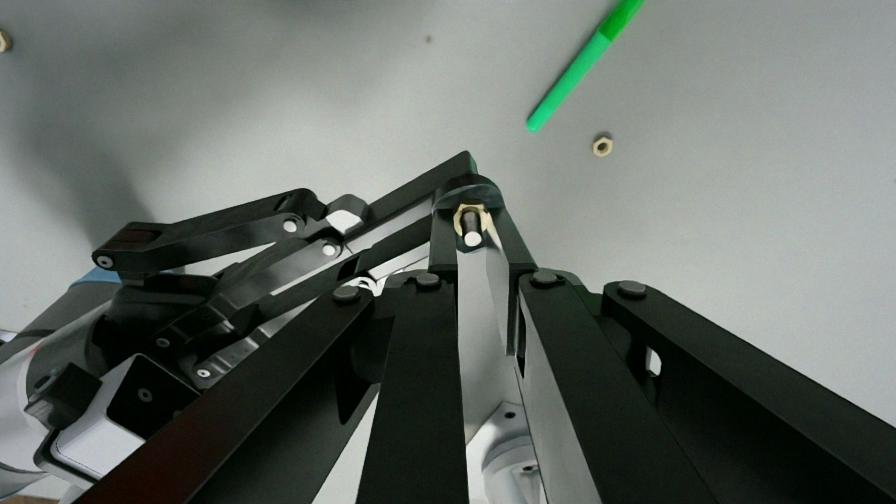

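Scaled by 3.600 from the camera's 896x504 image, which has a finer 1280x720 frame.

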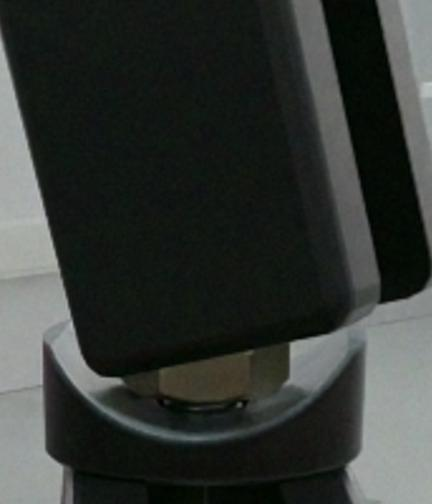

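Scaled by 4.200 from the camera's 896x504 image, which has a finer 1280x720 frame.

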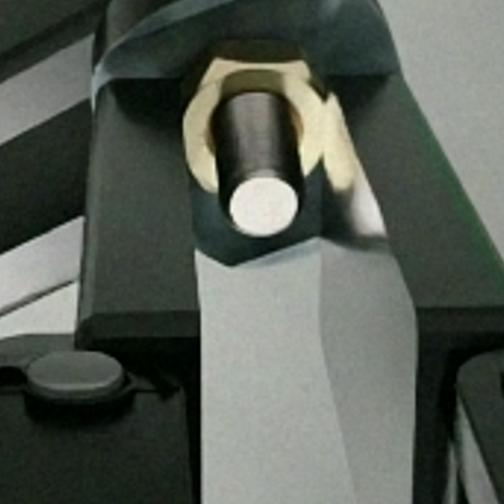

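Request:
{"method": "move", "body": {
  "target": [
    [0,0,0,0,0,0,-1,1,1, 0,0,0,0,0,0,-0.56,0,0],
    [0,0,0,0,0,0,-1,1,1, 0,0,0.002,0,0,0.1667,-0.56,0,0]
  ],
  "speed": 0.5,
  "cameras": ["cam_left_wrist","cam_right_wrist"]
}}

Request:
{"method": "zoom_image", "body": {
  "camera": "cam_left_wrist",
  "region": [420, 80, 540, 220]
}}

Request:
{"method": "zoom_image", "body": {
  "camera": "cam_right_wrist",
  "region": [410, 190, 530, 310]
}}

Scene clock: 502.13 s.
left_arm: end_effector_position=(+0.4727, -0.4338, +0.1501) position_measured=218 object_status=2 end_effector_quat_wxyz=(+0.242, +0.664, -0.242, +0.665) | right_arm: end_effector_position=(+0.4190, +0.3125, +0.2083) position_measured=200 object_status=3 end_effector_quat_wxyz=(+0.061, +0.883, +0.451, -0.116)
Joint positions: left_arm=[-1.198 -0.718 2.332 -4.756 -1.071 3.142] | right_arm=[0.459 -1.338 1.451 -1.453 -1.695 2.67]
Joint torques (N m): left_arm=[-4.08 -27.59 4.13 0.48 -2.31 -1.15] | right_arm=[12.54 -42.14 -13.28 -5.15 -2.29 -1.66]
Wrist force (N): left_arm=[3.7 -0.7 -1.0] | right_arm=[-2.9 -1.9 -2.3]
Wrist torque (N m): left_arm=[0.22 -0.82 -0.03] | right_arm=[-0.41 0.60 0.13]
Wrist force, peak (N): left_arm=[-16.4 6.2 -1.9] | right_arm=[-0.8 -4.1 -20.4]
Wrist depth (mm): cam_left_wrist=[- - - 126 - - - / - - - 131 1810 - - / 1699 1505 1496 146 - - - / 1403 670 - - 109 600 559 / 441 - 80 79 92 86 423 / - - 74 - - - - / - - - - - - -] | cam_right_wrist=[160 - - - - - - / 163 160 161 306 - 321 - / 166 179 174 175 - 373 - / 184 200 192 147 111 - - / - 207 86 - - - - / - - - - - - - / - - - - - - -]
Hand target: left_arm +0.4727, -0.4338, +0.1501; +0.242, +0.664, -0.242, +0.665 | right_arm +0.4190, +0.3125, +0.2083; +0.061, +0.883, +0.451, -0.116
Off the commanded pose: left_arm 0.000 m, 0 deg | right_arm 0.000 m, 0 deg.
move: done
Images, in order (width x height): cam_left_wrist 896x504, cam_right_wrist 896x504.

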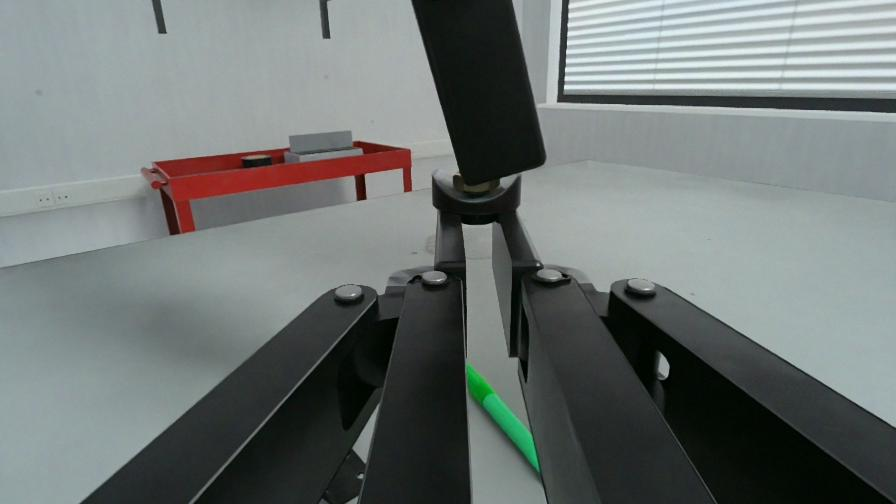

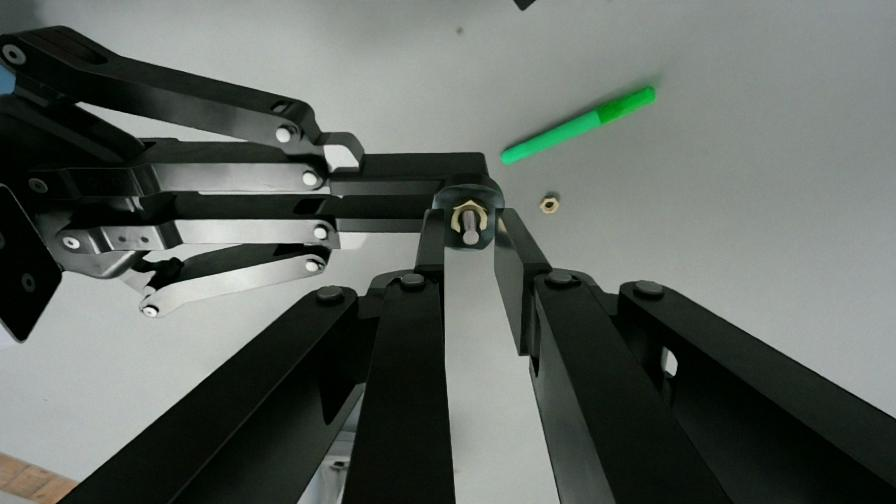

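Scaled by 3.600 from the camera's 896x504 image, which has a finer 1280x720 frame.

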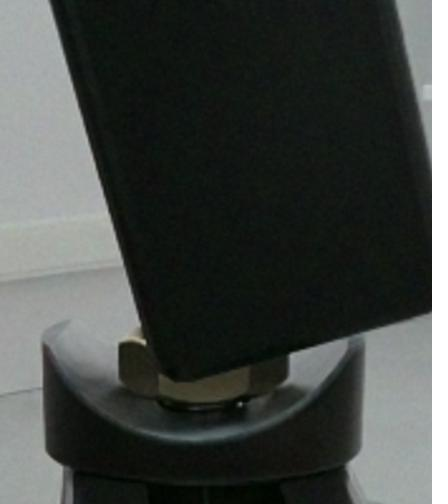

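Scaled by 4.200 from the camera's 896x504 image, which has a finer 1280x720 frame.

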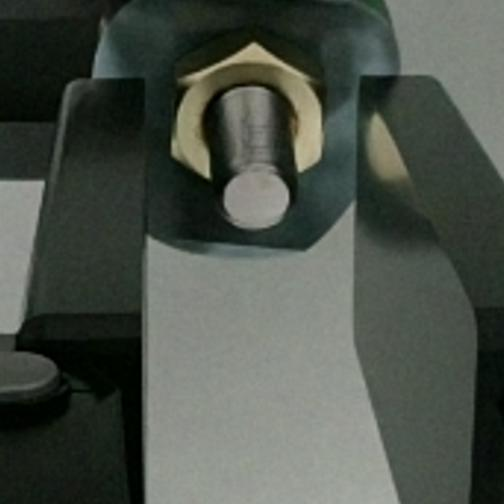

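Request:
{"method": "move", "body": {
  "target": [
    [0,0,0,0,0,0,-1,1,1, 0,0,-0.00433,0,0,0,-0.56,0,0],
    [0,0,0,0,0,0,-1,1,1, 0,0,-0.00433,0,0,0,-1,1,-1]
  ],
  "speed": [0.02,0.02]
}}

Request:
{"method": "move", "body": {
  "target": [0,0,0,0,0,0,-1,1,1, 0,0,0,0,0,-0.0667,-1,1,-1],
  "speed": 0.2,
  "cameras": ["cam_left_wrist","cam_right_wrist"]
}}

Request:
{"method": "zoom_image", "body": {
  "camera": "cam_left_wrist",
  "region": [420, 80, 540, 220]
}}

Request:
{"method": "zoom_image", "body": {
  "camera": "cam_right_wrist",
  "region": [410, 190, 530, 310]
}}

Scene clock: 504.27 s.
left_arm: end_effector_position=(+0.4727, -0.4338, +0.1500) position_measured=218 object_status=2 end_effector_quat_wxyz=(+0.242, +0.664, -0.242, +0.665) | right_arm: end_effector_position=(+0.4190, +0.3125, +0.2057) position_measured=213 object_status=0 end_effector_quat_wxyz=(+0.061, +0.883, +0.451, -0.116)
Joint positions: left_arm=[-1.198 -0.718 2.332 -4.756 -1.071 3.142] | right_arm=[0.459 -1.337 1.457 -1.459 -1.695 2.669]
Joint torques (N m): left_arm=[-0.2 -30.82 4.5 -6.21 -2.35 -1.21] | right_arm=[1.98 -21.58 -12.26 -5.77 -2.33 -1.73]
Wrist force (N): left_arm=[-3.7 -0.2 3.4] | right_arm=[-3.8 -6.3 -7.4]
Wrist torque (N m): left_arm=[0.30 -0.86 0.00] | right_arm=[-0.23 0.64 0.18]
Wrist force, peak (N): left_arm=[-3.5 -0.4 3.7] | right_arm=[-4.3 -6.7 -9.0]
Wrist depth (mm): cam_left_wrist=[- - - 129 - - - / - 1850 1982 137 - - - / - 1611 1699 146 827 - - / - - - - 559 706 650 / - - 80 79 92 83 424 / 343 - 74 - - - - / - - - - - - -] | cam_right_wrist=[157 - - - - 305 - / 160 157 - 326 - 325 330 / 166 170 171 172 369 - - / 180 197 193 156 - 398 - / 448 203 84 - - - 448 / 485 - - - - - - / - - - - - - -]
Hand target: left_arm +0.4727, -0.4338, +0.1501; +0.242, +0.664, -0.242, +0.665 | right_arm +0.4190, +0.3125, +0.2057; +0.061, +0.883, +0.451, -0.116
Off the commanded pose: left_arm 0.000 m, 0 deg | right_arm 0.000 m, 0 deg.
move: done

Scene clock: 505.50 s.
left_arm: end_effector_position=(+0.4727, -0.4338, +0.1501) position_measured=218 object_status=2 end_effector_quat_wxyz=(+0.242, +0.664, -0.242, +0.665) | right_arm: end_effector_position=(+0.4190, +0.3125, +0.2057) position_measured=213 object_status=2 end_effector_quat_wxyz=(+0.049, +0.925, +0.357, -0.121)
Joint positions: left_arm=[-1.198 -0.718 2.332 -4.756 -1.071 3.142] | right_arm=[0.432 -1.329 1.442 -1.434 -1.651 2.847]
Joint torques (N m): left_arm=[2.24 -36.71 4.76 -6.8 -1.49 -1.25] | right_arm=[-15.87 -20.73 -29.92 -0.15 1.04 1.6]
Wrist force (N): left_arm=[-0.6 -0.7 2.9] | right_arm=[-5.3 -5.9 -7.3]
Wrist torque (N m): left_arm=[-0.11 -0.94 -0.01] | right_arm=[-0.38 0.66 -0.33]
Wrist force, peak (N): left_arm=[-6.3 -1.2 3.0] | right_arm=[-6.2 -6.6 -10.7]
Wrist depth (mm): cam_left_wrist=[- - 1907 130 - - - / - - - 136 - - - / 1419 1632 1496 142 932 - - / - - - - - 605 - / 434 - 80 79 93 399 420 / - - 74 - - - - / - - - - - - -] | cam_right_wrist=[- - - 299 296 - 310 / - - - - - 317 - / 166 170 177 172 - - - / 184 193 194 161 390 - - / 186 213 84 - - - - / - - - - - - - / - - - - - - -]
Hand target: left_arm +0.4727, -0.4338, +0.1501; +0.242, +0.664, -0.242, +0.665 | right_arm +0.4190, +0.3125, +0.2057; +0.048, +0.925, +0.357, -0.121
Off the commanded pose: left_arm 0.000 m, 0 deg | right_arm 0.000 m, 0 deg.
move: done
Images, in order (width x height): cam_left_wrist 896x504, cam_right_wrist 896x504.

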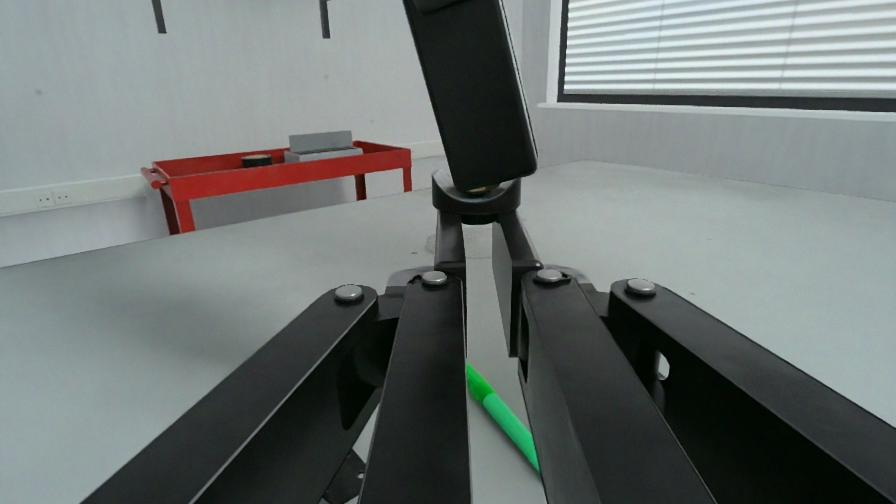

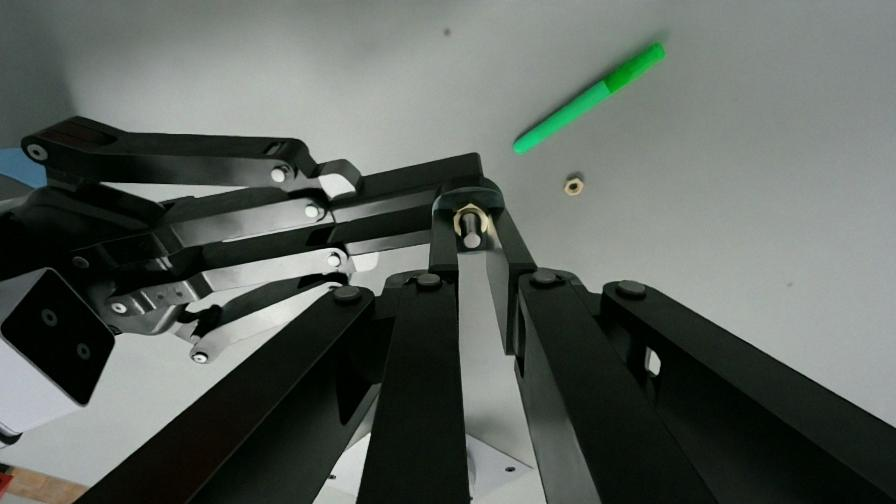

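Scaled by 3.600 from the camera's 896x504 image, which has a finer 1280x720 frame.

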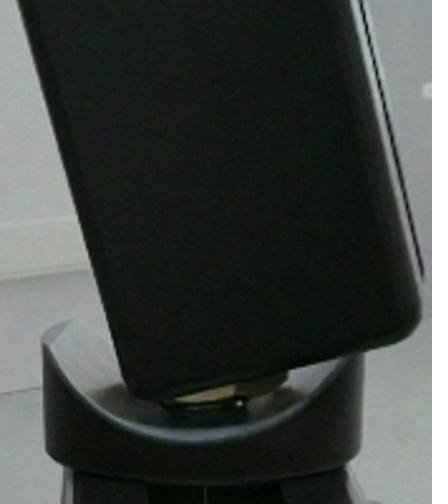

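Scaled by 4.200 from the camera's 896x504 image, which has a finer 1280x720 frame.

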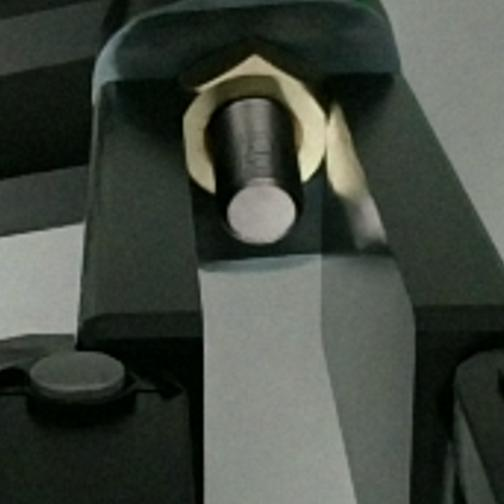

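Request:
{"method": "move", "body": {
  "target": [0,0,0,0,0,0,-1,1,1, 0,0,0,0,0,-0.0444,-1,1,-1],
  "speed": 0.1,
  "cameras": ["cam_left_wrist","cam_right_wrist"]
}}

Request:
{"method": "zoom_image", "body": {
  "camera": "cam_left_wrist",
  "region": [420, 80, 540, 220]
}}

Request:
{"method": "zoom_image", "body": {
  "camera": "cam_right_wrist",
  "region": [410, 190, 530, 310]
}}

Scene clock: 507.10 s.
left_arm: end_effector_position=(+0.4727, -0.4338, +0.1501) position_measured=218 object_status=2 end_effector_quat_wxyz=(+0.242, +0.664, -0.242, +0.665) | right_arm: end_effector_position=(+0.4190, +0.3125, +0.2057) position_measured=213 object_status=2 end_effector_quat_wxyz=(+0.040, +0.948, +0.292, -0.124)
Joint positions: left_arm=[-1.198 -0.718 2.332 -4.756 -1.071 3.142] | right_arm=[0.414 -1.328 1.439 -1.424 -1.621 2.965]
Joint torques (N m): left_arm=[4.67 -40.3 4.36 -6.23 -0.47 -1.2] | right_arm=[-14.51 -22.99 -29.1 -0.12 1.62 2.15]
Wrist force (N): left_arm=[-3.8 -0.7 2.6] | right_arm=[-5.0 -5.2 -6.8]
Wrist torque (N m): left_arm=[-0.13 -0.82 0.01] | right_arm=[-0.43 0.58 -0.39]
Wrist force, peak (N): left_arm=[-3.8 -0.7 2.6] | right_arm=[-5.9 -5.2 -7.9]
Wrist depth (mm): cam_left_wrist=[- - - 130 - - 1878 / - - - 136 2657 - - / - 1350 1532 144 - - - / - - - - - - 599 / - - 80 79 92 83 420 / - - 74 - - - - / - - - - - - -] | cam_right_wrist=[- - - - - - - / - - - 317 - - - / - 177 182 174 356 - - / 195 193 195 161 - - - / 194 207 84 - - - - / 181 - - - - - - / - - - - - - -]
Hand target: left_arm +0.4727, -0.4338, +0.1501; +0.242, +0.664, -0.242, +0.665 | right_arm +0.4190, +0.3125, +0.2057; +0.040, +0.948, +0.291, -0.124
Off the commanded pose: left_arm 0.000 m, 0 deg | right_arm 0.000 m, 0 deg.
move: done
Images, in order (width x height): cam_left_wrist 896x504, cam_right_wrist 896x504.

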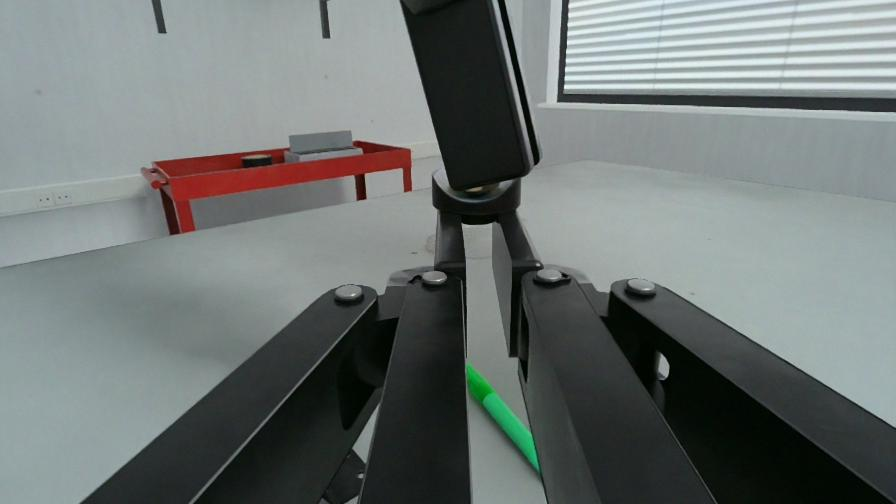

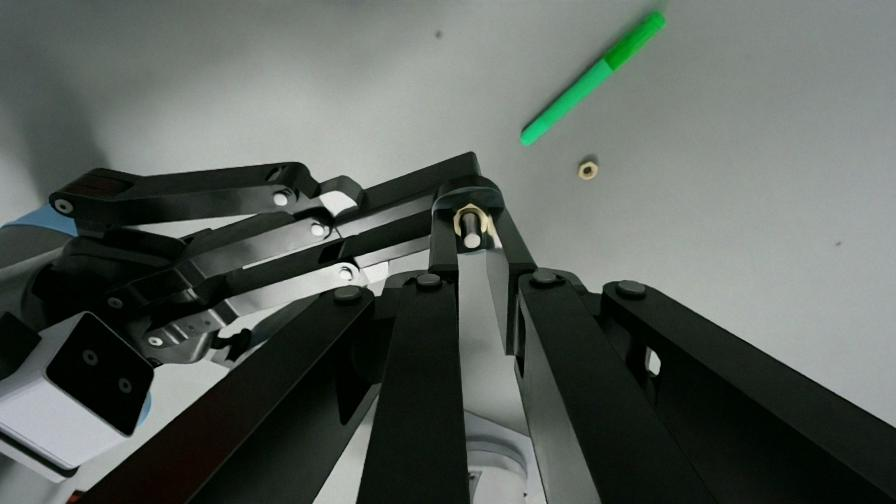

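Scaled by 3.600 from the camera's 896x504 image, which has a finer 1280x720 frame.

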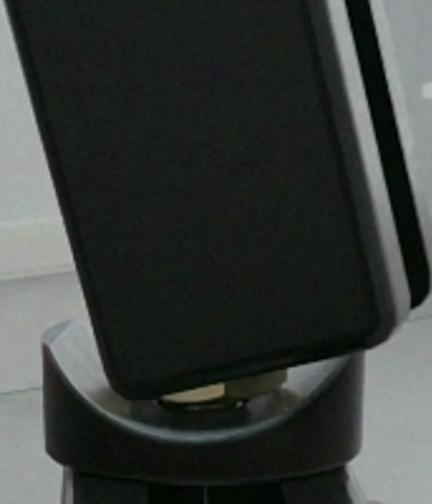

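Scaled by 4.200 from the camera's 896x504 image, which has a finer 1280x720 frame.

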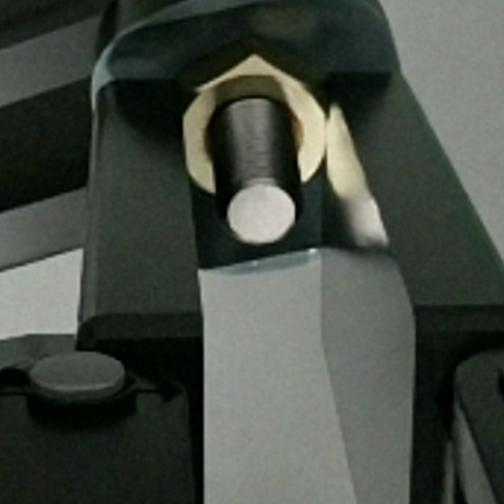

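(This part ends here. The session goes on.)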